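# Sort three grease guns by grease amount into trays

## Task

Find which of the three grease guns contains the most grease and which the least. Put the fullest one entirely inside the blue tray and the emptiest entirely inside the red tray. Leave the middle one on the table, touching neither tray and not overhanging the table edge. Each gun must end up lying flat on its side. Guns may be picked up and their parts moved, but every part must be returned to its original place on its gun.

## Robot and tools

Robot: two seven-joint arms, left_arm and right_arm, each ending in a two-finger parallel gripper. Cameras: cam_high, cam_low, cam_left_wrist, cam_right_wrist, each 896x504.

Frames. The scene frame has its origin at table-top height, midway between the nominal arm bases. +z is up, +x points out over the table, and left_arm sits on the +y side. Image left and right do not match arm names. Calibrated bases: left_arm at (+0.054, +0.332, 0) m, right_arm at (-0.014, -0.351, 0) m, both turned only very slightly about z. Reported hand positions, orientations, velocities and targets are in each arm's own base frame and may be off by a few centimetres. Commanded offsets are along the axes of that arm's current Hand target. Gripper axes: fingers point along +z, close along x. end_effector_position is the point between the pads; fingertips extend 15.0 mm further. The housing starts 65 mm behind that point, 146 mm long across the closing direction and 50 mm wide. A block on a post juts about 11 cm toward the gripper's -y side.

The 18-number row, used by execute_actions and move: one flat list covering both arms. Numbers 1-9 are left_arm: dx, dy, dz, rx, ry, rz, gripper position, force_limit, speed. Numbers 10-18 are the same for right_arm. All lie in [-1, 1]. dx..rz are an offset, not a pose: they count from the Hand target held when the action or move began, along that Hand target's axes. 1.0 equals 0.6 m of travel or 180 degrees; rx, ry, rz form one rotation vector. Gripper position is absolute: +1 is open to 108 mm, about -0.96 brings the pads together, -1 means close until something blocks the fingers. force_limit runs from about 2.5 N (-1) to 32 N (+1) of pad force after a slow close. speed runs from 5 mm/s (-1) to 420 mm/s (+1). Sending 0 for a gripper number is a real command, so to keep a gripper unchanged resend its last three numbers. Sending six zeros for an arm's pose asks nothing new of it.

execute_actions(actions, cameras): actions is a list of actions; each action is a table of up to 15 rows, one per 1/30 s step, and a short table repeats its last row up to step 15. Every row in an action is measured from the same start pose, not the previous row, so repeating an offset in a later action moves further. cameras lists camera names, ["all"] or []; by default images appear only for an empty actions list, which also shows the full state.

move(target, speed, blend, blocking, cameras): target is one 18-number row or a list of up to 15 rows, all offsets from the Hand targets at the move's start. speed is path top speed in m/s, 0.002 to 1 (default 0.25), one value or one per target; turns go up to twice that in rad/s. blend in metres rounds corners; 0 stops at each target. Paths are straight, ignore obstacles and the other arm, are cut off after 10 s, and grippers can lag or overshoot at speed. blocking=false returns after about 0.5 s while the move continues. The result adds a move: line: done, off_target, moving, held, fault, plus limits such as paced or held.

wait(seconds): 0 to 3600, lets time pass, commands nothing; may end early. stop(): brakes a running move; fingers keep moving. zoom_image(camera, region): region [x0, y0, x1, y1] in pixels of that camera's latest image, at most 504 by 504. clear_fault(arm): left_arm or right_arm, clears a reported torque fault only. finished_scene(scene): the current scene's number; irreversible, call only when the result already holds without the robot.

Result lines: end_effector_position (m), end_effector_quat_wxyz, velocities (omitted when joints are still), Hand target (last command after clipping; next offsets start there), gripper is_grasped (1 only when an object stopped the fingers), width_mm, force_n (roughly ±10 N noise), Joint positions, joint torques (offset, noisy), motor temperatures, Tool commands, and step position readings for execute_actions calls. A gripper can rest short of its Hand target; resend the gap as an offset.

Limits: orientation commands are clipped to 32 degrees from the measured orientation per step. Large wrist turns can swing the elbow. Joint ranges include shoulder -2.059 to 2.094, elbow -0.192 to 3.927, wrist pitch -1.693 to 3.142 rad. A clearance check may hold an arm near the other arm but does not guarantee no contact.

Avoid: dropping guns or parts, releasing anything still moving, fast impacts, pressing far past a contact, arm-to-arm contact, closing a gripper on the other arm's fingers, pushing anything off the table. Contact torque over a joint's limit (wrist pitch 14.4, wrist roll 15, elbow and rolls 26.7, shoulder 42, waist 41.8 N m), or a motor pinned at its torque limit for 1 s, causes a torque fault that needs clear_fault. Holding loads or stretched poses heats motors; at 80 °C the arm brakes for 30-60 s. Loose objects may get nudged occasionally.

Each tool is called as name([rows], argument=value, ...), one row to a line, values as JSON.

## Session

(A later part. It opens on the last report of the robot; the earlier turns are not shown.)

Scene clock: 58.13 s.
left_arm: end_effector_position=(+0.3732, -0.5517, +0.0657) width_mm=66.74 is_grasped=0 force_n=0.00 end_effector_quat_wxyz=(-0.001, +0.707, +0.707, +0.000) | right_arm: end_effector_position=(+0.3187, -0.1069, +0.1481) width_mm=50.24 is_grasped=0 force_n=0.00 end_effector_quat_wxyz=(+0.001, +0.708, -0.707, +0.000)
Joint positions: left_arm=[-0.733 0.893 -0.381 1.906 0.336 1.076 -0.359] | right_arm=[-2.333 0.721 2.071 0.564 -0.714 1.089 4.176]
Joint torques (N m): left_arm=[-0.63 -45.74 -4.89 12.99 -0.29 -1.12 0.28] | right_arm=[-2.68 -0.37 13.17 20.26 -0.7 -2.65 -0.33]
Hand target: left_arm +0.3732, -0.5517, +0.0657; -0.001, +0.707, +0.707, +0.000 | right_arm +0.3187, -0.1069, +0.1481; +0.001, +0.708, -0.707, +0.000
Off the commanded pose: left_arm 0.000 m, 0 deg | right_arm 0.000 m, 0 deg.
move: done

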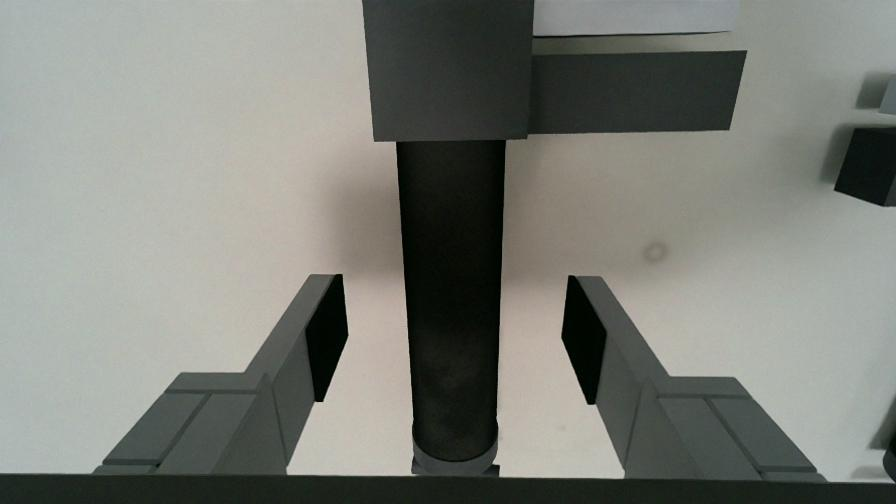

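move([
  [0,-0.003,0.0663,0,0,0,0.25,0.2,0.5,0,0,0,0,0,0,-0.05,0.2,-0.6],
  [0,-0.003,0.0663,0,0,0,-1,0.2,-0.4,0,0,0,0,0,0,-0.05,0.2,-0.6],
  [0,-0.003,-0.15,0,0,0,-1,0.2,-0.4,0,0,0,0,0,0,-0.05,0.2,-0.6],
  [0.252,0.0317,-0.208,0,0,0,-1,0.2,-0.4,0,0,0,0,0,0,-0.05,0.2,-0.6],
  [0.252,0.0317,-0.125,0,0,0,-1,0.2,-0.4,0,0,0,0,0,0,-0.05,0.2,-0.6],
], speed=[0.12,0.1,0.15,0.25,0.1])

wait(seconds=0.3)

wait(seconds=0.3)

wait(seconds=0.3, cameras=["cam_high", "cam_left_wrist"])

Scene clock: 63.43 s.
left_arm: end_effector_position=(+0.3921, -0.4006, +0.1410) width_mm=35.11 is_grasped=1 force_n=37.83 end_effector_quat_wxyz=(-0.001, +0.707, +0.707, +0.000) | right_arm: end_effector_position=(+0.3187, -0.1069, +0.1481) width_mm=50.24 is_grasped=0 force_n=0.00 end_effector_quat_wxyz=(+0.001, +0.708, -0.707, +0.000)
Joint positions: left_arm=[-0.445 0.413 -0.402 1.357 0.191 0.984 -0.139] | right_arm=[-2.333 0.721 2.071 0.564 -0.714 1.089 4.176]
Joint torques (N m): left_arm=[-0.81 -37.47 -3.2 13.87 0.95 -1.59 -0.37] | right_arm=[-1.88 -1.04 13.04 20.38 0.01 -2.56 -0.11]
Hand target: left_arm +0.3921, -0.4006, +0.1409; -0.001, +0.707, +0.707, +0.000 | right_arm +0.3187, -0.1069, +0.1481; +0.001, +0.708, -0.707, +0.000
Off the commanded pose: left_arm 0.000 m, 0 deg | right_arm 0.000 m, 0 deg.
move: done

Scene clock: 63.73 s.
left_arm: end_effector_position=(+0.3921, -0.4006, +0.1409) width_mm=35.11 is_grasped=1 force_n=37.83 end_effector_quat_wxyz=(-0.001, +0.707, +0.707, +0.000) | right_arm: end_effector_position=(+0.3187, -0.1069, +0.1481) width_mm=50.24 is_grasped=0 force_n=0.00 end_effector_quat_wxyz=(+0.001, +0.708, -0.707, +0.000)
Joint positions: left_arm=[-0.445 0.413 -0.402 1.357 0.191 0.984 -0.139] | right_arm=[-2.333 0.721 2.071 0.564 -0.714 1.089 4.176]
Joint torques (N m): left_arm=[-0.84 -37.7 -3.17 13.95 0.91 -1.58 -0.31] | right_arm=[-1.88 -0.22 13.08 20.37 0.07 -2.71 -0.12]
Hand target: left_arm +0.3921, -0.4006, +0.1409; -0.001, +0.707, +0.707, +0.000 | right_arm +0.3187, -0.1069, +0.1481; +0.001, +0.708, -0.707, +0.000
Tool commands: left_gripper/position=-1.0 left_gripper/force_limit=+0.2 left_gripper/speed=-0.4 right_gripper/position=-0.05 right_gripper/force_limit=+0.2 right_gripper/speed=-0.6
Off the commanded pose: left_arm 0.000 m, 0 deg | right_arm 0.000 m, 0 deg.
wait: 0.30 s; at rest by 0.17 s

Scene clock: 64.03 s.
left_arm: end_effector_position=(+0.3921, -0.4006, +0.1409) width_mm=35.11 is_grasped=1 force_n=37.83 end_effector_quat_wxyz=(-0.001, +0.707, +0.707, +0.000) | right_arm: end_effector_position=(+0.3187, -0.1069, +0.1481) width_mm=50.24 is_grasped=0 force_n=0.00 end_effector_quat_wxyz=(+0.001, +0.708, -0.707, +0.000)
Joint positions: left_arm=[-0.445 0.413 -0.402 1.357 0.191 0.984 -0.139] | right_arm=[-2.333 0.721 2.071 0.564 -0.714 1.089 4.176]
Joint torques (N m): left_arm=[-0.68 -37.62 -3.27 13.98 0.99 -1.59 -0.37] | right_arm=[-1.96 -0.51 13.22 20.47 -0.07 -2.67 -0.17]
Hand target: left_arm +0.3921, -0.4006, +0.1409; -0.001, +0.707, +0.707, +0.000 | right_arm +0.3187, -0.1069, +0.1481; +0.001, +0.708, -0.707, +0.000
Tool commands: left_gripper/position=-1.0 left_gripper/force_limit=+0.2 left_gripper/speed=-0.4 right_gripper/position=-0.05 right_gripper/force_limit=+0.2 right_gripper/speed=-0.6
Off the commanded pose: left_arm 0.000 m, 0 deg | right_arm 0.000 m, 0 deg.
wait: 0.30 s; at rest by 0.17 s

Scene clock: 64.33 s.
left_arm: end_effector_position=(+0.3921, -0.4006, +0.1409) width_mm=35.11 is_grasped=1 force_n=37.83 end_effector_quat_wxyz=(-0.001, +0.707, +0.707, +0.000) | right_arm: end_effector_position=(+0.3187, -0.1069, +0.1481) width_mm=50.24 is_grasped=0 force_n=0.00 end_effector_quat_wxyz=(+0.001, +0.708, -0.707, +0.000)
Joint positions: left_arm=[-0.445 0.413 -0.402 1.357 0.191 0.984 -0.139] | right_arm=[-2.333 0.721 2.071 0.564 -0.714 1.089 4.176]
Joint torques (N m): left_arm=[-0.78 -37.71 -3.26 13.93 0.87 -1.54 -0.36] | right_arm=[-1.88 -0.84 13.05 20.34 -0.12 -2.52 -0.08]
Hand target: left_arm +0.3921, -0.4006, +0.1409; -0.001, +0.707, +0.707, +0.000 | right_arm +0.3187, -0.1069, +0.1481; +0.001, +0.708, -0.707, +0.000
Tool commands: left_gripper/position=-1.0 left_gripper/force_limit=+0.2 left_gripper/speed=-0.4 right_gripper/position=-0.05 right_gripper/force_limit=+0.2 right_gripper/speed=-0.6
Off the commanded pose: left_arm 0.000 m, 0 deg | right_arm 0.000 m, 0 deg.
wait: 0.30 s; at rest by 0.17 s

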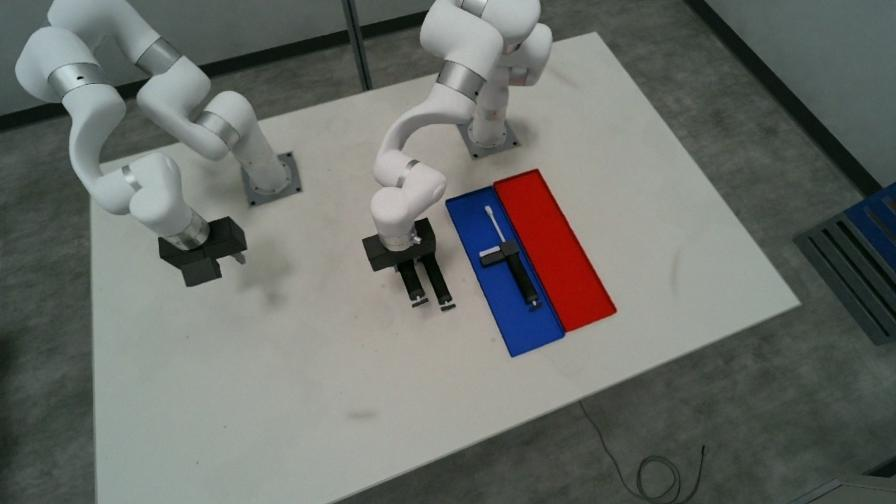

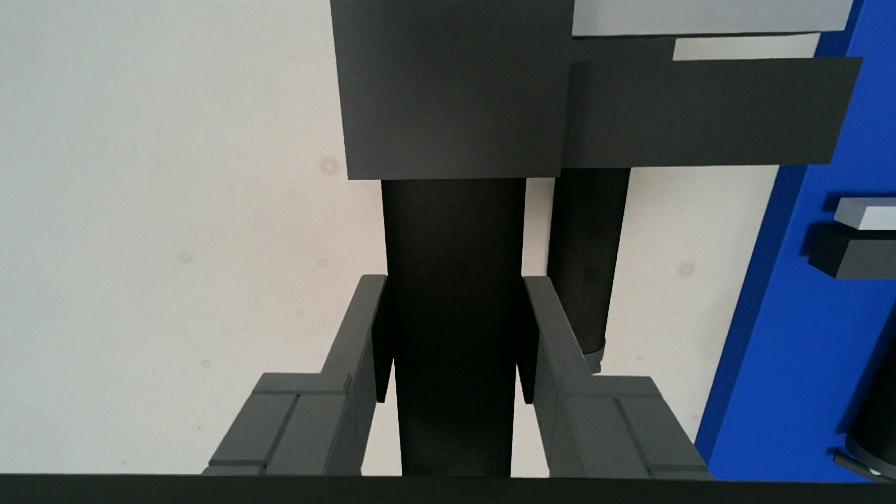

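move([
  [0,0,0,0,0,0,-1,0.2,-0.4,-0.2,-0.424,-0.2,0,0,0,0.1,0.2,-0.6],
  [0,0,0,0,0,0,-1,0.2,-0.4,-0.643,-0.424,-0.17,0,0,0,0.1,0.2,-0.6],
  [0,0,0,0,0,0,-1,0.2,-0.4,-0.643,-0.424,-0.07,0,0,0,0.1,0.2,-0.6],
], speed=[0.3,0.3,0.15], blend=[0.03,0,0], cameras=["all"])

Scene clock: 68.27 s.
left_arm: end_effector_position=(+0.3921, -0.4006, +0.1409) width_mm=35.11 is_grasped=1 force_n=37.83 end_effector_quat_wxyz=(-0.001, +0.707, +0.707, +0.000) | right_arm: end_effector_position=(+0.5591, +0.1671, +0.2588) width_mm=58.49 is_grasped=0 force_n=0.00 end_effector_quat_wxyz=(-0.202, +0.705, -0.677, +0.066)
Joint positions: left_arm=[-0.445 0.413 -0.402 1.357 0.191 0.984 -0.139] | right_arm=[-0.979 0.308 1.334 1.152 -0.343 0.673 4.392]
Joint torques (N m): left_arm=[-0.86 -37.88 -3.32 13.96 0.83 -1.49 -0.37] | right_arm=[-2.48 -14.32 9.48 26.32 0.78 -3.74 -0.25]
Hand target: left_arm +0.3921, -0.4006, +0.1409; -0.001, +0.707, +0.707, +0.000 | right_arm +0.5591, +0.1671, +0.2588; -0.202, +0.705, -0.677, +0.066 (not the last commanded pose)
Off the commanded pose: left_arm 0.000 m, 0 deg | right_arm 0.133 m, 25 deg.
led back after a hold (right arm): the arm was led back toward your command in small steps, so it may still be short of it.
move: held (right_arm; a check stopped the path); path passed 1 of 3 targets; limits=held
pose unreachable (right arm): on one or more control steps of this call, first in action 0 (counted from 0), this arm could not follow its commanded pose, so it was not sent that pose on those steps. It may still have moved: this result reports where it is.
cause: moving toward the commanded pose would bring a part of the arm too close to another arm (this arm's gripper and a part of the left arm just beyond its joint 6 (wrist pitch), 32 mm apart when this arm was first held).

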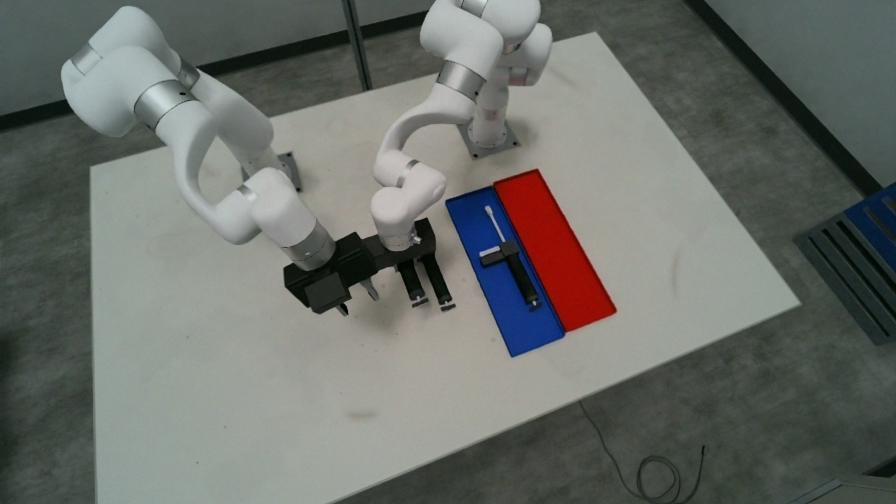

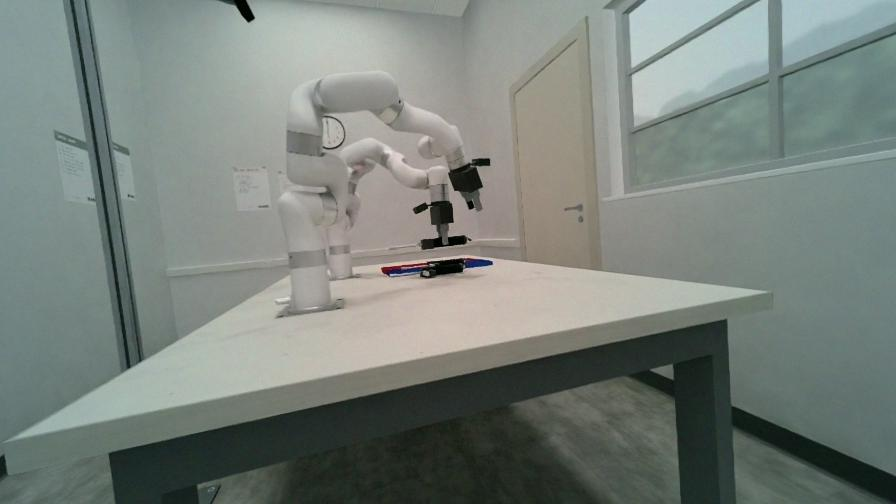

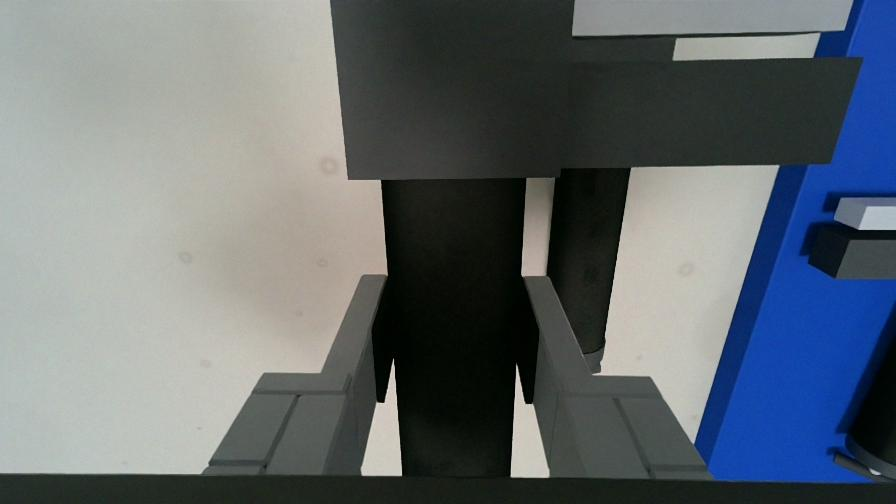

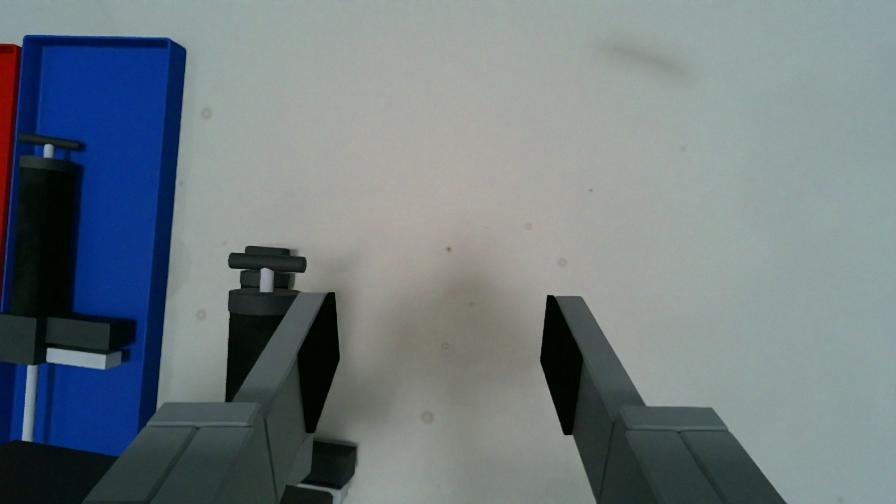

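move([
  [0.2,0.138,-0.03,0,0,0,-1,0.2,-0.4,0.4,0,-0.25,0,0,0,0.1,0.2,-0.6],
  [0.6475,0.138,0,0,0,0,-1,0.2,-0.4,0.5,0,-0.25,0,0,0,0.1,0.2,-0.6],
  [0.6475,0.138,0.16,0,0,0,-1,0.2,-0.4,0.5,0,-0.25,0,0,0,0.1,0.2,-0.6],
], speed=[0.3,0.3,0.12], blend=[0.03,0,0], cameras=["cam_left_wrist","cam_high"])

Scene clock: 72.90 s.
left_arm: end_effector_position=(+0.4745, -0.0118, +0.0455) width_mm=35.11 is_grasped=1 force_n=37.84 end_effector_quat_wxyz=(-0.001, +0.707, +0.707, +0.000) | right_arm: end_effector_position=(+0.5266, -0.1565, +0.3409) width_mm=58.49 is_grasped=0 force_n=0.00 end_effector_quat_wxyz=(-0.202, +0.705, -0.677, +0.066)
Joint positions: left_arm=[0.105 0.312 -0.13 0.919 0.072 0.611 0.707] | right_arm=[-1.825 0.463 1.668 1.331 -0.214 1.042 3.738]
Joint torques (N m): left_arm=[-0.74 -33.24 -0.44 12.33 1.21 -1.52 -0.38] | right_arm=[1.64 -8.53 12.86 27.31 -0.06 -2.76 -0.26]
Hand target: left_arm +0.4745, -0.0118, +0.0455; -0.001, +0.707, +0.707, +0.000 | right_arm +0.5266, -0.1565, +0.3409; -0.202, +0.705, -0.677, +0.066
Off the commanded pose: left_arm 0.000 m, 0 deg | right_arm 0.000 m, 0 deg.
move: done
Images, in order (width x height): cam_high 896x504, cam_left_wrist 896x504.

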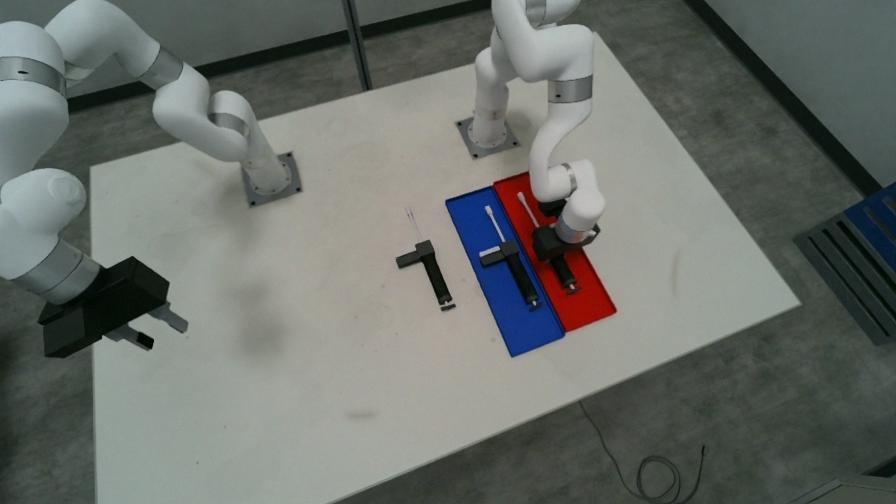

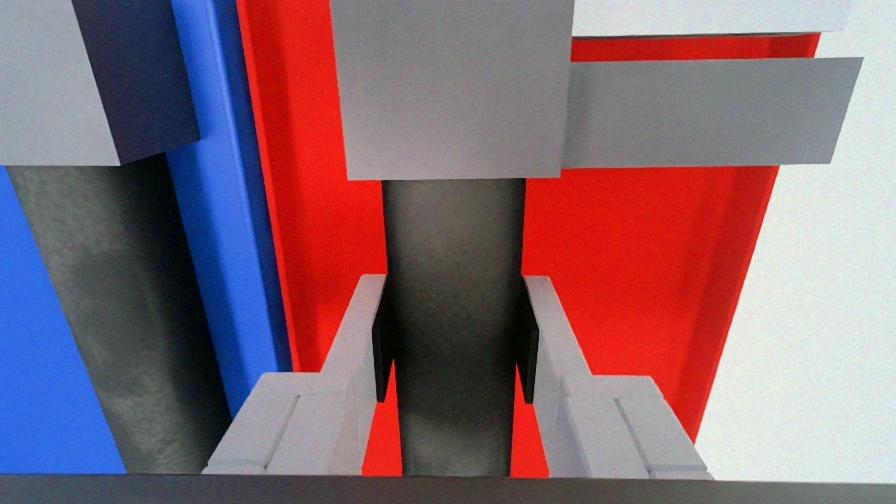

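move([
  [-0.0117,0,0,0,0,0,-1,0.2,-0.4,0,0,0,0,0,0,0.1,0.2,-0.6],
  [-0.0117,0,0.0258,0,0,0,-1,0.2,-0.4,0,0,0,0,0,0,0.1,0.2,-0.6],
  [-0.0117,0,0.0258,0,0,0,-0.05,0.2,-0.6,0,0,0,0,0,0,0.1,0.2,-0.6],
  [-0.0117,0,-0.17,0,0,0,-0.05,0.2,-0.6,0,0,0,0,0,0,0.1,0.2,-0.6],
  [-0.5313,-0.1373,-0.13,0,0,0,0.25,0.2,0.5,0,0,0,0,0,0,0.1,0.2,-0.6],
], speed=[0.1,0.05,0.1,0.15,0.35], blend=[0,0,0,0.02,0], cameras=["cam_high","cam_left_wrist"])

Scene clock: 77.80 s.
left_arm: end_effector_position=(+0.3925, -0.3308, +0.1230) width_mm=66.74 is_grasped=0 force_n=0.00 end_effector_quat_wxyz=(-0.001, +0.707, +0.707, +0.000) | right_arm: end_effector_position=(+0.5266, -0.1565, +0.3409) width_mm=58.49 is_grasped=0 force_n=0.00 end_effector_quat_wxyz=(-0.202, +0.705, -0.677, +0.066)
Joint positions: left_arm=[-0.302 0.29 -0.423 1.127 0.155 0.869 -0.026] | right_arm=[-1.825 0.463 1.668 1.331 -0.214 1.042 3.738]
Joint torques (N m): left_arm=[-0.72 -29.54 -2.34 12.73 0.97 -1.08 -0.35] | right_arm=[1.66 -8.81 12.54 26.77 0.01 -2.79 0.22]
Hand target: left_arm +0.3925, -0.3308, +0.1230; -0.001, +0.707, +0.707, +0.000 | right_arm +0.5266, -0.1565, +0.3409; -0.202, +0.705, -0.677, +0.066
Off the commanded pose: left_arm 0.000 m, 0 deg | right_arm 0.000 m, 0 deg.
move: done

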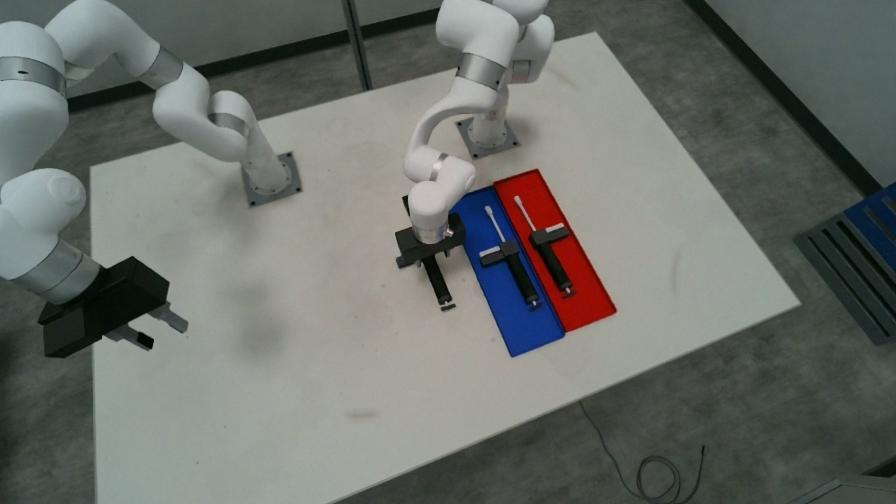

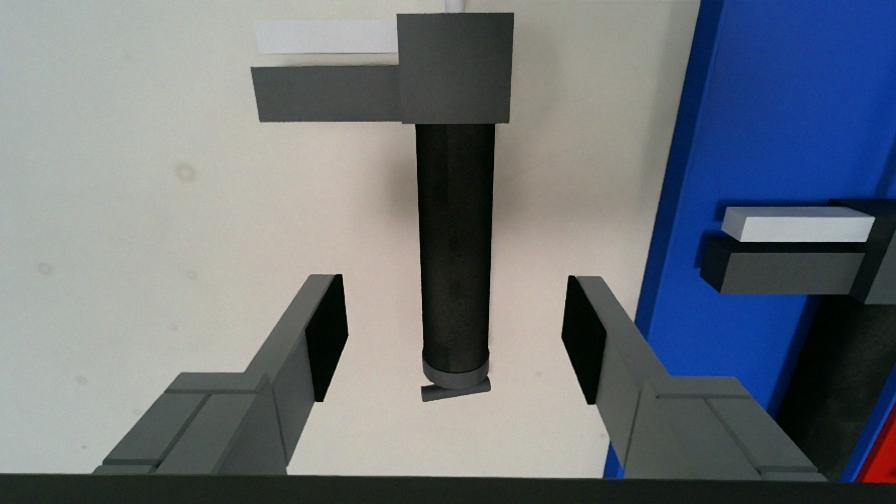

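move([
  [0,0,0.1618,0,0,0,0.25,0.2,0.5,0,0,0,0,0,0,0.1,0.2,-0.6],
  [0,0,0.1618,0,0,0,-1,0.2,-0.4,0,0,0,0,0,0,0.1,0.2,-0.6],
  [0,0,-0.113,0,0,0,-1,0.2,-0.4,0,0,0,0,0,0,0.1,0.2,-0.6],
  [-0.1163,0,-0.113,0,0,0,-1,0.2,-0.4,0,0,0,0,0,0,0.1,0.2,-0.6],
  [-0.1163,0,-0.0297,0,0,0,-1,0.2,-0.4,0,0,0,0,0,0,0.1,0.2,-0.6],
], speed=[0.2,0.1,0.2,0.2,0.1])

wait(seconds=0.15)

wait(seconds=0.15)

wait(seconds=0.15)

wait(seconds=0.15)

wait(seconds=0.15)

wait(seconds=0.15)

Scene clock: 82.93 s.
left_arm: end_effector_position=(+0.3925, -0.4006, +0.1408) width_mm=35.05 is_grasped=1 force_n=38.77 end_effector_quat_wxyz=(-0.001, +0.707, +0.707, +0.000) | right_arm: end_effector_position=(+0.5266, -0.1565, +0.3409) width_mm=58.49 is_grasped=0 force_n=0.00 end_effector_quat_wxyz=(-0.202, +0.705, -0.677, +0.066)
Joint positions: left_arm=[-0.403 0.423 -0.451 1.36 0.217 0.987 -0.156] | right_arm=[-1.825 0.463 1.668 1.331 -0.214 1.042 3.738]
Joint torques (N m): left_arm=[-0.7 -37.73 -3.81 14.11 0.9 -1.75 -0.3] | right_arm=[1.87 -8.78 12.73 26.91 -0.02 -2.67 0.13]
Hand target: left_arm +0.3925, -0.4006, +0.1407; -0.001, +0.707, +0.707, +0.000 | right_arm +0.5266, -0.1565, +0.3409; -0.202, +0.705, -0.677, +0.066
Off the commanded pose: left_arm 0.000 m, 0 deg | right_arm 0.000 m, 0 deg.
move: done

Scene clock: 83.10 s.
left_arm: end_effector_position=(+0.3925, -0.4006, +0.1407) width_mm=35.05 is_grasped=1 force_n=38.78 end_effector_quat_wxyz=(-0.001, +0.707, +0.707, +0.000) | right_arm: end_effector_position=(+0.5266, -0.1565, +0.3409) width_mm=58.49 is_grasped=0 force_n=0.00 end_effector_quat_wxyz=(-0.202, +0.705, -0.677, +0.066)
Joint positions: left_arm=[-0.403 0.423 -0.451 1.36 0.217 0.987 -0.156] | right_arm=[-1.825 0.463 1.668 1.331 -0.214 1.042 3.738]
Joint torques (N m): left_arm=[-0.87 -37.91 -3.78 14.19 0.93 -1.68 -0.37] | right_arm=[1.76 -8.74 12.58 26.86 0.23 -2.77 0.01]
Hand target: left_arm +0.3925, -0.4006, +0.1407; -0.001, +0.707, +0.707, +0.000 | right_arm +0.5266, -0.1565, +0.3409; -0.202, +0.705, -0.677, +0.066
Tool commands: left_gripper/position=-1.0 left_gripper/force_limit=+0.2 left_gripper/speed=-0.4 right_gripper/position=+0.1 right_gripper/force_limit=+0.2 right_gripper/speed=-0.6
Off the commanded pose: left_arm 0.000 m, 0 deg | right_arm 0.000 m, 0 deg.
wait: 0.17 s; no rest

Scene clock: 83.27 s.
left_arm: end_effector_position=(+0.3925, -0.4006, +0.1407) width_mm=35.05 is_grasped=1 force_n=38.77 end_effector_quat_wxyz=(-0.001, +0.707, +0.707, +0.000) | right_arm: end_effector_position=(+0.5266, -0.1565, +0.3409) width_mm=58.49 is_grasped=0 force_n=0.00 end_effector_quat_wxyz=(-0.202, +0.705, -0.677, +0.066)
Joint positions: left_arm=[-0.403 0.423 -0.451 1.36 0.217 0.987 -0.156] | right_arm=[-1.825 0.463 1.668 1.331 -0.214 1.042 3.738]
Joint torques (N m): left_arm=[-0.98 -37.72 -3.8 14.14 0.86 -1.73 -0.32] | right_arm=[1.52 -9.26 12.76 27 0.04 -2.66 0.06]
Hand target: left_arm +0.3925, -0.4006, +0.1407; -0.001, +0.707, +0.707, +0.000 | right_arm +0.5266, -0.1565, +0.3409; -0.202, +0.705, -0.677, +0.066
Tool commands: left_gripper/position=-1.0 left_gripper/force_limit=+0.2 left_gripper/speed=-0.4 right_gripper/position=+0.1 right_gripper/force_limit=+0.2 right_gripper/speed=-0.6
Off the commanded pose: left_arm 0.000 m, 0 deg | right_arm 0.000 m, 0 deg.
wait: 0.17 s; no rest

Scene clock: 83.43 s.
left_arm: end_effector_position=(+0.3925, -0.4006, +0.1407) width_mm=35.05 is_grasped=1 force_n=38.77 end_effector_quat_wxyz=(-0.001, +0.707, +0.707, +0.000) | right_arm: end_effector_position=(+0.5266, -0.1565, +0.3409) width_mm=58.49 is_grasped=0 force_n=0.00 end_effector_quat_wxyz=(-0.202, +0.705, -0.677, +0.066)
Joint positions: left_arm=[-0.403 0.423 -0.451 1.36 0.217 0.987 -0.156] | right_arm=[-1.825 0.463 1.668 1.331 -0.214 1.042 3.738]
Joint torques (N m): left_arm=[-0.73 -37.43 -3.73 14.22 0.92 -1.67 -0.35] | right_arm=[1.98 -8.85 12.67 26.92 -0.01 -2.68 0.01]
Hand target: left_arm +0.3925, -0.4006, +0.1407; -0.001, +0.707, +0.707, +0.000 | right_arm +0.5266, -0.1565, +0.3409; -0.202, +0.705, -0.677, +0.066
Tool commands: left_gripper/position=-1.0 left_gripper/force_limit=+0.2 left_gripper/speed=-0.4 right_gripper/position=+0.1 right_gripper/force_limit=+0.2 right_gripper/speed=-0.6
Off the commanded pose: left_arm 0.000 m, 0 deg | right_arm 0.000 m, 0 deg.
wait: 0.17 s; no rest

Scene clock: 83.60 s.
left_arm: end_effector_position=(+0.3925, -0.4006, +0.1407) width_mm=35.05 is_grasped=1 force_n=38.77 end_effector_quat_wxyz=(-0.001, +0.707, +0.707, +0.000) | right_arm: end_effector_position=(+0.5266, -0.1565, +0.3409) width_mm=58.49 is_grasped=0 force_n=0.00 end_effector_quat_wxyz=(-0.202, +0.705, -0.677, +0.066)
Joint positions: left_arm=[-0.403 0.423 -0.451 1.36 0.217 0.987 -0.156] | right_arm=[-1.825 0.463 1.668 1.331 -0.214 1.042 3.738]
Joint torques (N m): left_arm=[-0.72 -37.7 -3.78 14.14 0.78 -1.59 -0.36] | right_arm=[1.85 -8.71 13.02 27.02 0.08 -2.83 0.13]
Hand target: left_arm +0.3925, -0.4006, +0.1407; -0.001, +0.707, +0.707, +0.000 | right_arm +0.5266, -0.1565, +0.3409; -0.202, +0.705, -0.677, +0.066
Tool commands: left_gripper/position=-1.0 left_gripper/force_limit=+0.2 left_gripper/speed=-0.4 right_gripper/position=+0.1 right_gripper/force_limit=+0.2 right_gripper/speed=-0.6
Off the commanded pose: left_arm 0.000 m, 0 deg | right_arm 0.000 m, 0 deg.
wait: 0.17 s; no rest

Scene clock: 83.77 s.
left_arm: end_effector_position=(+0.3925, -0.4006, +0.1407) width_mm=35.05 is_grasped=1 force_n=38.77 end_effector_quat_wxyz=(-0.001, +0.707, +0.707, +0.000) | right_arm: end_effector_position=(+0.5266, -0.1565, +0.3409) width_mm=58.49 is_grasped=0 force_n=0.00 end_effector_quat_wxyz=(-0.202, +0.705, -0.677, +0.066)
Joint positions: left_arm=[-0.403 0.423 -0.451 1.36 0.217 0.987 -0.156] | right_arm=[-1.825 0.463 1.668 1.331 -0.214 1.042 3.738]
Joint torques (N m): left_arm=[-0.71 -37.64 -3.79 14.09 0.77 -1.7 -0.34] | right_arm=[1.95 -8.53 12.73 27.13 0.22 -2.85 -0.01]
Hand target: left_arm +0.3925, -0.4006, +0.1407; -0.001, +0.707, +0.707, +0.000 | right_arm +0.5266, -0.1565, +0.3409; -0.202, +0.705, -0.677, +0.066
Tool commands: left_gripper/position=-1.0 left_gripper/force_limit=+0.2 left_gripper/speed=-0.4 right_gripper/position=+0.1 right_gripper/force_limit=+0.2 right_gripper/speed=-0.6
Off the commanded pose: left_arm 0.000 m, 0 deg | right_arm 0.000 m, 0 deg.
wait: 0.17 s; no rest

Scene clock: 83.93 s.
left_arm: end_effector_position=(+0.3925, -0.4006, +0.1407) width_mm=35.05 is_grasped=1 force_n=38.77 end_effector_quat_wxyz=(-0.001, +0.707, +0.707, +0.000) | right_arm: end_effector_position=(+0.5266, -0.1565, +0.3409) width_mm=58.49 is_grasped=0 force_n=0.00 end_effector_quat_wxyz=(-0.202, +0.705, -0.677, +0.066)
Joint positions: left_arm=[-0.403 0.423 -0.451 1.36 0.217 0.987 -0.156] | right_arm=[-1.825 0.463 1.668 1.331 -0.214 1.042 3.738]
Joint torques (N m): left_arm=[-0.71 -37.71 -3.83 14.04 0.89 -1.67 -0.37] | right_arm=[2.04 -8.75 12.69 27.14 0.04 -2.61 -0.08]
Hand target: left_arm +0.3925, -0.4006, +0.1407; -0.001, +0.707, +0.707, +0.000 | right_arm +0.5266, -0.1565, +0.3409; -0.202, +0.705, -0.677, +0.066
Tool commands: left_gripper/position=-1.0 left_gripper/force_limit=+0.2 left_gripper/speed=-0.4 right_gripper/position=+0.1 right_gripper/force_limit=+0.2 right_gripper/speed=-0.6
Off the commanded pose: left_arm 0.000 m, 0 deg | right_arm 0.000 m, 0 deg.
wait: 0.17 s; no rest

move([
  [0.1163,0,0.08,0,0,0,-1,0.2,-0.4,0,0,0,0,0,0,0.1,0.2,-0.6],
  [0.1163,0,0.1908,0,0,0,-1,0.2,-0.4,0,0,0,0,0,0,0.1,0.2,-0.6],
  [0.1163,0,0.1908,0,0,0,-0.05,0.2,-0.5,0,0,0,0,0,0,0.1,0.2,-0.6],
  [0.1163,0,0,0,0,0,-0.05,0.2,-0.5,0,0,0,0,0,0,0.1,0.2,-0.6],
  [0.474,0.137,0,0,0,0,-0.05,0.2,-0.5,0,0,0,0,0,0,0.1,0.2,-0.6],
  [0.474,0.137,0.1,0,0,0,-0.05,0.2,-0.5,0,0,0,0,0,0,0.1,0.2,-0.6],
], speed=[0.25,0.15,0.1,0.2,0.3,0.15], blend=[0.02,0,0,0.02,0.02,0], cameras=["cam_left_wrist"])

Scene clock: 89.37 s.
left_arm: end_effector_position=(+0.4744, -0.1160, +0.0812) width_mm=50.24 is_grasped=0 force_n=0.00 end_effector_quat_wxyz=(-0.001, +0.707, +0.707, +0.000) | right_arm: end_effector_position=(+0.5266, -0.1565, +0.3409) width_mm=58.49 is_grasped=0 force_n=0.00 end_effector_quat_wxyz=(-0.202, +0.705, -0.677, +0.066)
Joint positions: left_arm=[0.013 0.278 -0.26 0.99 0.108 0.725 0.466] | right_arm=[-1.825 0.463 1.668 1.331 -0.214 1.042 3.738]
Joint torques (N m): left_arm=[-0.68 -29.86 -1.21 11.94 1.23 -1.46 -0.35] | right_arm=[1.46 -8.81 12.75 27.01 -0.11 -2.79 0.03]
Hand target: left_arm +0.4744, -0.1160, +0.0811; -0.001, +0.707, +0.707, +0.000 | right_arm +0.5266, -0.1565, +0.3409; -0.202, +0.705, -0.677, +0.066
Off the commanded pose: left_arm 0.000 m, 0 deg | right_arm 0.000 m, 0 deg.
move: done

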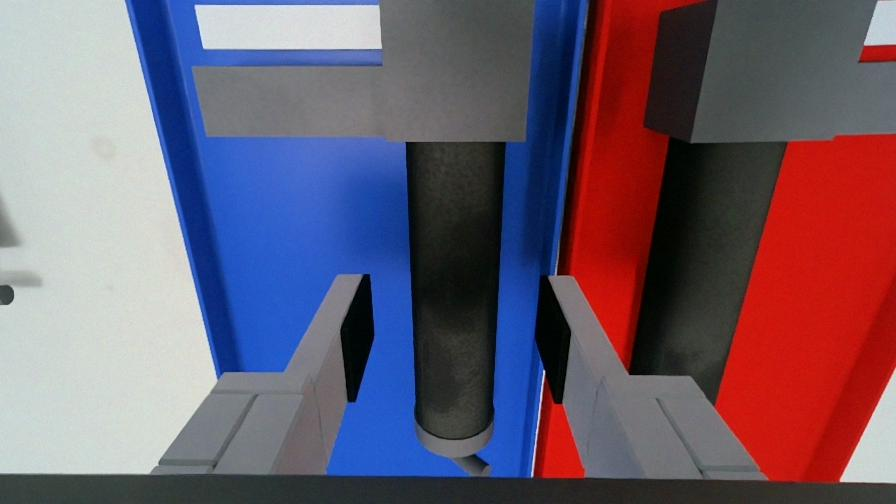

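move([
  [0,0,0.0852,0,0,0,-0.05,0.2,-0.5,0,0,0,0,0,0,0.1,0.2,-0.6],
  [0,0,0.0852,0,0,0,-1,0.2,-0.4,0,0,0,0,0,0,0.1,0.2,-0.6],
  [0,0,-0.183,0,0,0,-1,0.2,-0.4,0,0,0,0,0,0,0.1,0.2,-0.6],
  [-0.4743,-0.1365,-0.183,0,0,0,-1,0.2,-0.4,0,0,0,0,0,0,0.1,0.2,-0.6],
  [-0.4743,-0.1365,-0.0993,0,0,0,-1,0.2,-0.4,0,0,0,0,0,0,0.1,0.2,-0.6],
], speed=[0.12,0.1,0.2,0.3,0.1], blend=[0,0,0.02,0,0])

wait(seconds=0.15)

wait(seconds=0.15)

wait(seconds=0.15)

wait(seconds=0.15)

wait(seconds=0.15)

wait(seconds=0.15)

Scene clock: 94.87 s.
left_arm: end_effector_position=(+0.3928, -0.4008, +0.1404) width_mm=35.08 is_grasped=1 force_n=36.31 end_effector_quat_wxyz=(-0.001, +0.707, +0.707, +0.000) | right_arm: end_effector_position=(+0.5266, -0.1565, +0.3409) width_mm=58.49 is_grasped=0 force_n=0.00 end_effector_quat_wxyz=(-0.202, +0.705, -0.677, +0.066)
Joint positions: left_arm=[-0.377 0.43 -0.481 1.362 0.234 0.99 -0.167] | right_arm=[-1.825 0.463 1.668 1.331 -0.214 1.042 3.738]
Joint torques (N m): left_arm=[-0.57 -37.36 -3.97 13.96 0.88 -1.71 -0.34] | right_arm=[1.79 -8.72 12.78 27.06 -0.16 -2.67 -0.16]
Hand target: left_arm +0.3928, -0.4008, +0.1403; -0.001, +0.707, +0.707, +0.000 | right_arm +0.5266, -0.1565, +0.3409; -0.202, +0.705, -0.677, +0.066
Off the commanded pose: left_arm 0.000 m, 0 deg | right_arm 0.000 m, 0 deg.
move: done

Scene clock: 95.03 s.
left_arm: end_effector_position=(+0.3928, -0.4008, +0.1403) width_mm=35.08 is_grasped=1 force_n=36.31 end_effector_quat_wxyz=(-0.001, +0.707, +0.707, +0.000) | right_arm: end_effector_position=(+0.5266, -0.1565, +0.3409) width_mm=58.49 is_grasped=0 force_n=0.00 end_effector_quat_wxyz=(-0.202, +0.705, -0.677, +0.066)
Joint positions: left_arm=[-0.377 0.43 -0.481 1.362 0.234 0.99 -0.167] | right_arm=[-1.825 0.463 1.668 1.331 -0.214 1.042 3.738]
Joint torques (N m): left_arm=[-0.83 -37.2 -4.14 14.12 0.81 -1.74 -0.38] | right_arm=[1.57 -9.1 12.99 26.98 -0.09 -2.88 0.04]
Hand target: left_arm +0.3928, -0.4008, +0.1403; -0.001, +0.707, +0.707, +0.000 | right_arm +0.5266, -0.1565, +0.3409; -0.202, +0.705, -0.677, +0.066
Tool commands: left_gripper/position=-1.0 left_gripper/force_limit=+0.2 left_gripper/speed=-0.4 right_gripper/position=+0.1 right_gripper/force_limit=+0.2 right_gripper/speed=-0.6
Off the commanded pose: left_arm 0.000 m, 0 deg | right_arm 0.000 m, 0 deg.
wait: 0.17 s; no rest

Scene clock: 95.20 s.
left_arm: end_effector_position=(+0.3928, -0.4008, +0.1403) width_mm=35.08 is_grasped=1 force_n=36.31 end_effector_quat_wxyz=(-0.001, +0.707, +0.707, +0.000) | right_arm: end_effector_position=(+0.5266, -0.1565, +0.3409) width_mm=58.49 is_grasped=0 force_n=0.00 end_effector_quat_wxyz=(-0.202, +0.705, -0.677, +0.066)
Joint positions: left_arm=[-0.377 0.43 -0.481 1.362 0.234 0.99 -0.167] | right_arm=[-1.825 0.463 1.668 1.331 -0.214 1.042 3.738]
Joint torques (N m): left_arm=[-0.97 -37.29 -4.04 13.99 0.83 -1.68 -0.3] | right_arm=[1.49 -8.33 13.16 26.94 0.22 -2.85 0.05]
Hand target: left_arm +0.3928, -0.4008, +0.1403; -0.001, +0.707, +0.707, +0.000 | right_arm +0.5266, -0.1565, +0.3409; -0.202, +0.705, -0.677, +0.066
Tool commands: left_gripper/position=-1.0 left_gripper/force_limit=+0.2 left_gripper/speed=-0.4 right_gripper/position=+0.1 right_gripper/force_limit=+0.2 right_gripper/speed=-0.6
Off the commanded pose: left_arm 0.000 m, 0 deg | right_arm 0.000 m, 0 deg.
wait: 0.17 s; no rest

Scene clock: 95.37 s.
left_arm: end_effector_position=(+0.3928, -0.4008, +0.1403) width_mm=35.08 is_grasped=1 force_n=36.31 end_effector_quat_wxyz=(-0.001, +0.707, +0.707, +0.000) | right_arm: end_effector_position=(+0.5266, -0.1565, +0.3409) width_mm=58.49 is_grasped=0 force_n=0.00 end_effector_quat_wxyz=(-0.202, +0.705, -0.677, +0.066)
Joint positions: left_arm=[-0.377 0.43 -0.481 1.362 0.234 0.99 -0.167] | right_arm=[-1.825 0.463 1.668 1.331 -0.214 1.042 3.738]
Joint torques (N m): left_arm=[-0.82 -37.24 -4.05 14.1 0.81 -1.67 -0.37] | right_arm=[1.75 -8.95 13.05 27.02 -0.34 -2.8 -0.05]
Hand target: left_arm +0.3928, -0.4008, +0.1403; -0.001, +0.707, +0.707, +0.000 | right_arm +0.5266, -0.1565, +0.3409; -0.202, +0.705, -0.677, +0.066
Tool commands: left_gripper/position=-1.0 left_gripper/force_limit=+0.2 left_gripper/speed=-0.4 right_gripper/position=+0.1 right_gripper/force_limit=+0.2 right_gripper/speed=-0.6
Off the commanded pose: left_arm 0.000 m, 0 deg | right_arm 0.000 m, 0 deg.
wait: 0.17 s; no rest

Scene clock: 95.53 s.
left_arm: end_effector_position=(+0.3928, -0.4008, +0.1403) width_mm=35.08 is_grasped=1 force_n=36.31 end_effector_quat_wxyz=(-0.001, +0.707, +0.707, +0.000) | right_arm: end_effector_position=(+0.5266, -0.1565, +0.3409) width_mm=58.49 is_grasped=0 force_n=0.00 end_effector_quat_wxyz=(-0.202, +0.705, -0.677, +0.066)
Joint positions: left_arm=[-0.377 0.43 -0.481 1.362 0.234 0.99 -0.167] | right_arm=[-1.825 0.463 1.668 1.331 -0.214 1.042 3.738]
Joint torques (N m): left_arm=[-0.75 -37.26 -4.02 13.95 0.89 -1.71 -0.31] | right_arm=[1.71 -8.96 13.16 27.18 0.13 -2.9 -0.16]
Hand target: left_arm +0.3928, -0.4008, +0.1403; -0.001, +0.707, +0.707, +0.000 | right_arm +0.5266, -0.1565, +0.3409; -0.202, +0.705, -0.677, +0.066
Tool commands: left_gripper/position=-1.0 left_gripper/force_limit=+0.2 left_gripper/speed=-0.4 right_gripper/position=+0.1 right_gripper/force_limit=+0.2 right_gripper/speed=-0.6
Off the commanded pose: left_arm 0.000 m, 0 deg | right_arm 0.000 m, 0 deg.
wait: 0.17 s; no rest

Scene clock: 95.70 s.
left_arm: end_effector_position=(+0.3928, -0.4008, +0.1403) width_mm=35.08 is_grasped=1 force_n=36.31 end_effector_quat_wxyz=(-0.001, +0.707, +0.707, +0.000) | right_arm: end_effector_position=(+0.5266, -0.1565, +0.3409) width_mm=58.49 is_grasped=0 force_n=0.00 end_effector_quat_wxyz=(-0.202, +0.705, -0.677, +0.066)
Joint positions: left_arm=[-0.377 0.43 -0.481 1.362 0.234 0.99 -0.167] | right_arm=[-1.825 0.463 1.668 1.331 -0.214 1.042 3.738]
Joint torques (N m): left_arm=[-0.66 -37.26 -4.07 14.04 0.75 -1.67 -0.28] | right_arm=[1.72 -8.57 13.11 26.95 -0.24 -2.87 -0.04]
Hand target: left_arm +0.3928, -0.4008, +0.1403; -0.001, +0.707, +0.707, +0.000 | right_arm +0.5266, -0.1565, +0.3409; -0.202, +0.705, -0.677, +0.066
Tool commands: left_gripper/position=-1.0 left_gripper/force_limit=+0.2 left_gripper/speed=-0.4 right_gripper/position=+0.1 right_gripper/force_limit=+0.2 right_gripper/speed=-0.6
Off the commanded pose: left_arm 0.000 m, 0 deg | right_arm 0.000 m, 0 deg.
wait: 0.17 s; no rest

Scene clock: 95.87 s.
left_arm: end_effector_position=(+0.3928, -0.4008, +0.1403) width_mm=35.08 is_grasped=1 force_n=36.31 end_effector_quat_wxyz=(-0.001, +0.707, +0.707, +0.000) | right_arm: end_effector_position=(+0.5266, -0.1565, +0.3409) width_mm=58.49 is_grasped=0 force_n=0.00 end_effector_quat_wxyz=(-0.202, +0.705, -0.677, +0.066)
Joint positions: left_arm=[-0.377 0.43 -0.481 1.362 0.234 0.99 -0.167] | right_arm=[-1.825 0.463 1.668 1.331 -0.214 1.042 3.738]
Joint torques (N m): left_arm=[-0.62 -37.26 -4.06 13.95 0.91 -1.71 -0.34] | right_arm=[2.14 -8.78 13.15 26.93 -0.09 -2.8 -0.01]
Hand target: left_arm +0.3928, -0.4008, +0.1403; -0.001, +0.707, +0.707, +0.000 | right_arm +0.5266, -0.1565, +0.3409; -0.202, +0.705, -0.677, +0.066
Tool commands: left_gripper/position=-1.0 left_gripper/force_limit=+0.2 left_gripper/speed=-0.4 right_gripper/position=+0.1 right_gripper/force_limit=+0.2 right_gripper/speed=-0.6
Off the commanded pose: left_arm 0.000 m, 0 deg | right_arm 0.000 m, 0 deg.
wait: 0.17 s; no rest

move([
  [-0.1157,0,0.08,0,0,0,-1,0.2,-0.4,0,0,0,0,0,0,0.1,0.2,-0.6],
  [-0.1157,0,0.1895,0,0,0,-1,0.2,-0.4,0,0,0,0,0,0,0.1,0.2,-0.6],
  [-0.1157,0,0.1895,0,0,0,0.1,0.2,-0.4,0,0,0,0,0,0,0.1,0.2,-0.6],
  [-0.1157,0,0,0,0,0,0.1,0.2,-0.4,0,0,0,0,0,0,0.1,0.2,-0.6],
  [0.1167,0,0,0,0,0,0.1,0.2,-0.4,0,0,0,0,0,0,0.1,0.2,-0.6],
  [0.1167,0,0.14,0,0,0,0.1,0.2,-0.4,0,0,0,0,0,0,0.1,0.2,-0.6],
], speed=[0.25,0.15,0.1,0.2,0.3,0.15], blend=[0.02,0,0,0.02,0.02,0], cameras=["cam_left_wrist"])

Scene clock: 100.60 s.
left_arm: end_effector_position=(+0.3927, -0.3307, +0.0565) width_mm=58.49 is_grasped=0 force_n=0.00 end_effector_quat_wxyz=(-0.001, +0.707, +0.707, +0.000) | right_arm: end_effector_position=(+0.5266, -0.1565, +0.3409) width_mm=58.49 is_grasped=0 force_n=0.00 end_effector_quat_wxyz=(-0.202, +0.705, -0.677, +0.066)
Joint positions: left_arm=[-0.288 0.425 -0.429 1.087 0.266 0.716 -0.102] | right_arm=[-1.825 0.463 1.668 1.331 -0.214 1.042 3.738]
Joint torques (N m): left_arm=[-0.85 -31.24 -3.08 11.65 1.22 -1.46 -0.35] | right_arm=[2 -8.37 13.26 27.18 0.11 -2.85 -0.17]
Hand target: left_arm +0.3927, -0.3306, +0.0564; -0.001, +0.707, +0.707, +0.000 | right_arm +0.5266, -0.1565, +0.3409; -0.202, +0.705, -0.677, +0.066
Off the commanded pose: left_arm 0.000 m, 0 deg | right_arm 0.000 m, 0 deg.
move: done

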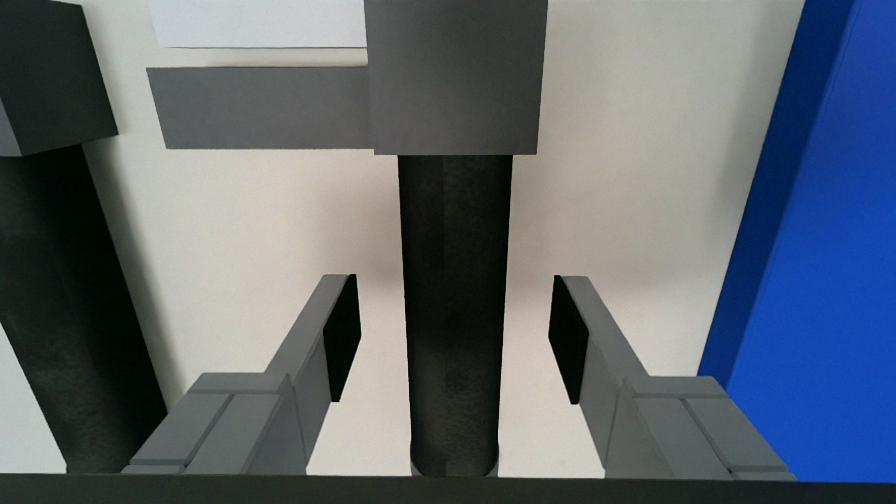

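move([
  [0,0,0.0507,0,0,0,0.1,0.2,-0.4,0,0,0,0,0,0,0.1,0.2,-0.6],
  [0,0,0.0507,0,0,0,-1,0.2,-0.4,0,0,0,0,0,0,0.1,0.2,-0.6],
  [0,0,-0.13,0,0,0,-1,0.2,-0.4,0,0,0,0,0,0,0.1,0.2,-0.6],
  [0.3575,0.1367,-0.13,0,0,0,-1,0.2,-0.4,0,0,0,0,0,0,0.1,0.2,-0.6],
  [0.3575,0.1367,0.044,0,0,0,-1,0.2,-0.4,0,0,0,0,0,0,0.1,0.2,-0.6],
], speed=[0.12,0.1,0.2,0.3,0.12], blend=[0,0,0.02,0,0])

move([
  [0,0,0,0,0,0,-0.05,0.2,-0.5,0,0,0,0,0,0,0.1,0.2,-0.6],
  [0,0,-0.002,0,0,0,-0.05,0.2,-0.5,0,0,0,0,0,0,0.1,0.2,-0.6],
  [0,0,-0.25,0,0,0,-0.05,0.2,-0.5,0,0,0,0,0,0,0.1,0.2,-0.6],
  [-0.2,-0.3,-0.35,0,0,0,-0.05,0.2,-0.5,0,0,0,0,0,0,0.1,0.2,-0.6],
], speed=[0.1,0.1,0.15,0.35], blend=[0,0,0.02,0], cameras=["cam_high","cam_left_wrist"])

Scene clock: 105.77 s.
left_arm: end_effector_position=(+0.4745, -0.1160, +0.0303) width_mm=35.20 is_grasped=1 force_n=30.54 end_effector_quat_wxyz=(-0.001, +0.707, +0.707, +0.000) | right_arm: end_effector_position=(+0.5266, -0.1565, +0.3409) width_mm=58.49 is_grasped=0 force_n=0.00 end_effector_quat_wxyz=(-0.202, +0.705, -0.677, +0.066)
Joint positions: left_arm=[0.026 0.394 -0.265 0.974 0.181 0.601 0.415] | right_arm=[-1.825 0.463 1.668 1.331 -0.214 1.042 3.738]
Joint torques (N m): left_arm=[-0.84 -34.38 -1.88 12.28 0.94 -1.63 -0.33] | right_arm=[1.8 -8.65 13.34 26.83 -0.08 -2.84 -0.08]
Hand target: left_arm +0.4745, -0.1160, +0.0303; -0.001, +0.707, +0.707, +0.000 | right_arm +0.5266, -0.1565, +0.3409; -0.202, +0.705, -0.677, +0.066
Off the commanded pose: left_arm 0.000 m, 0 deg | right_arm 0.000 m, 0 deg.
move: done

Scene clock: 108.60 s.
left_arm: end_effector_position=(+0.2947, -0.2365, +0.2402) width_mm=50.24 is_grasped=0 force_n=0.00 end_effector_quat_wxyz=(-0.001, +0.707, +0.708, +0.000) | right_arm: end_effector_position=(+0.5266, -0.1565, +0.3409) width_mm=58.49 is_grasped=0 force_n=0.00 end_effector_quat_wxyz=(-0.202, +0.705, -0.677, +0.066)
Joint positions: left_arm=[-0.136 -0.361 -0.485 0.825 -0.18 1.154 0.264] | right_arm=[-1.825 0.463 1.668 1.331 -0.214 1.042 3.738]
Joint torques (N m): left_arm=[-0.79 -15.9 2.59 13.18 -0.66 -1.2 -0.39] | right_arm=[1.49 -8.5 12.96 26.91 -0.09 -2.99 -0.15]
Hand target: left_arm +0.2947, -0.2365, +0.2402; -0.001, +0.707, +0.707, +0.000 | right_arm +0.5266, -0.1565, +0.3409; -0.202, +0.705, -0.677, +0.066
Off the commanded pose: left_arm 0.000 m, 0 deg | right_arm 0.000 m, 0 deg.
move: done

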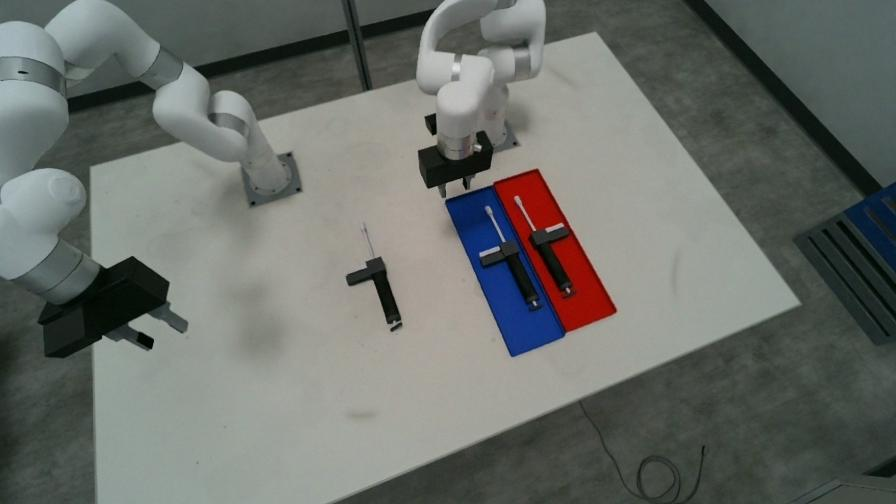

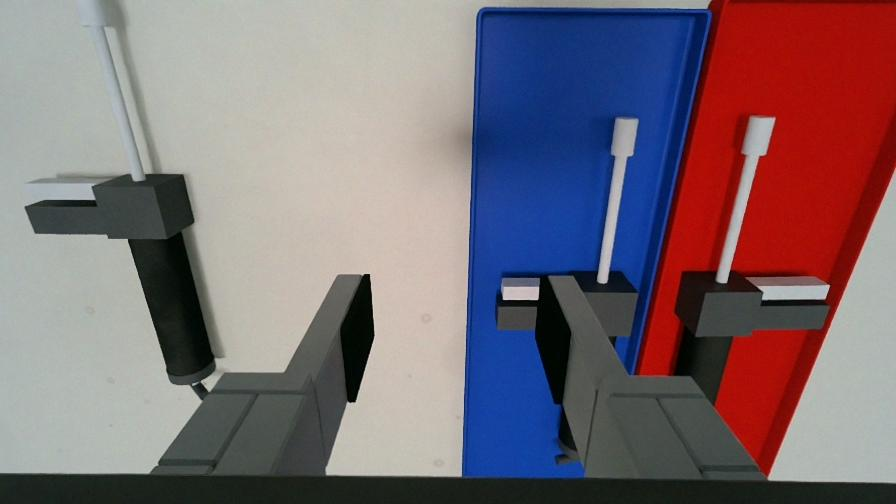

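finished_scene(scene=2)

The scene is finished: the task was done.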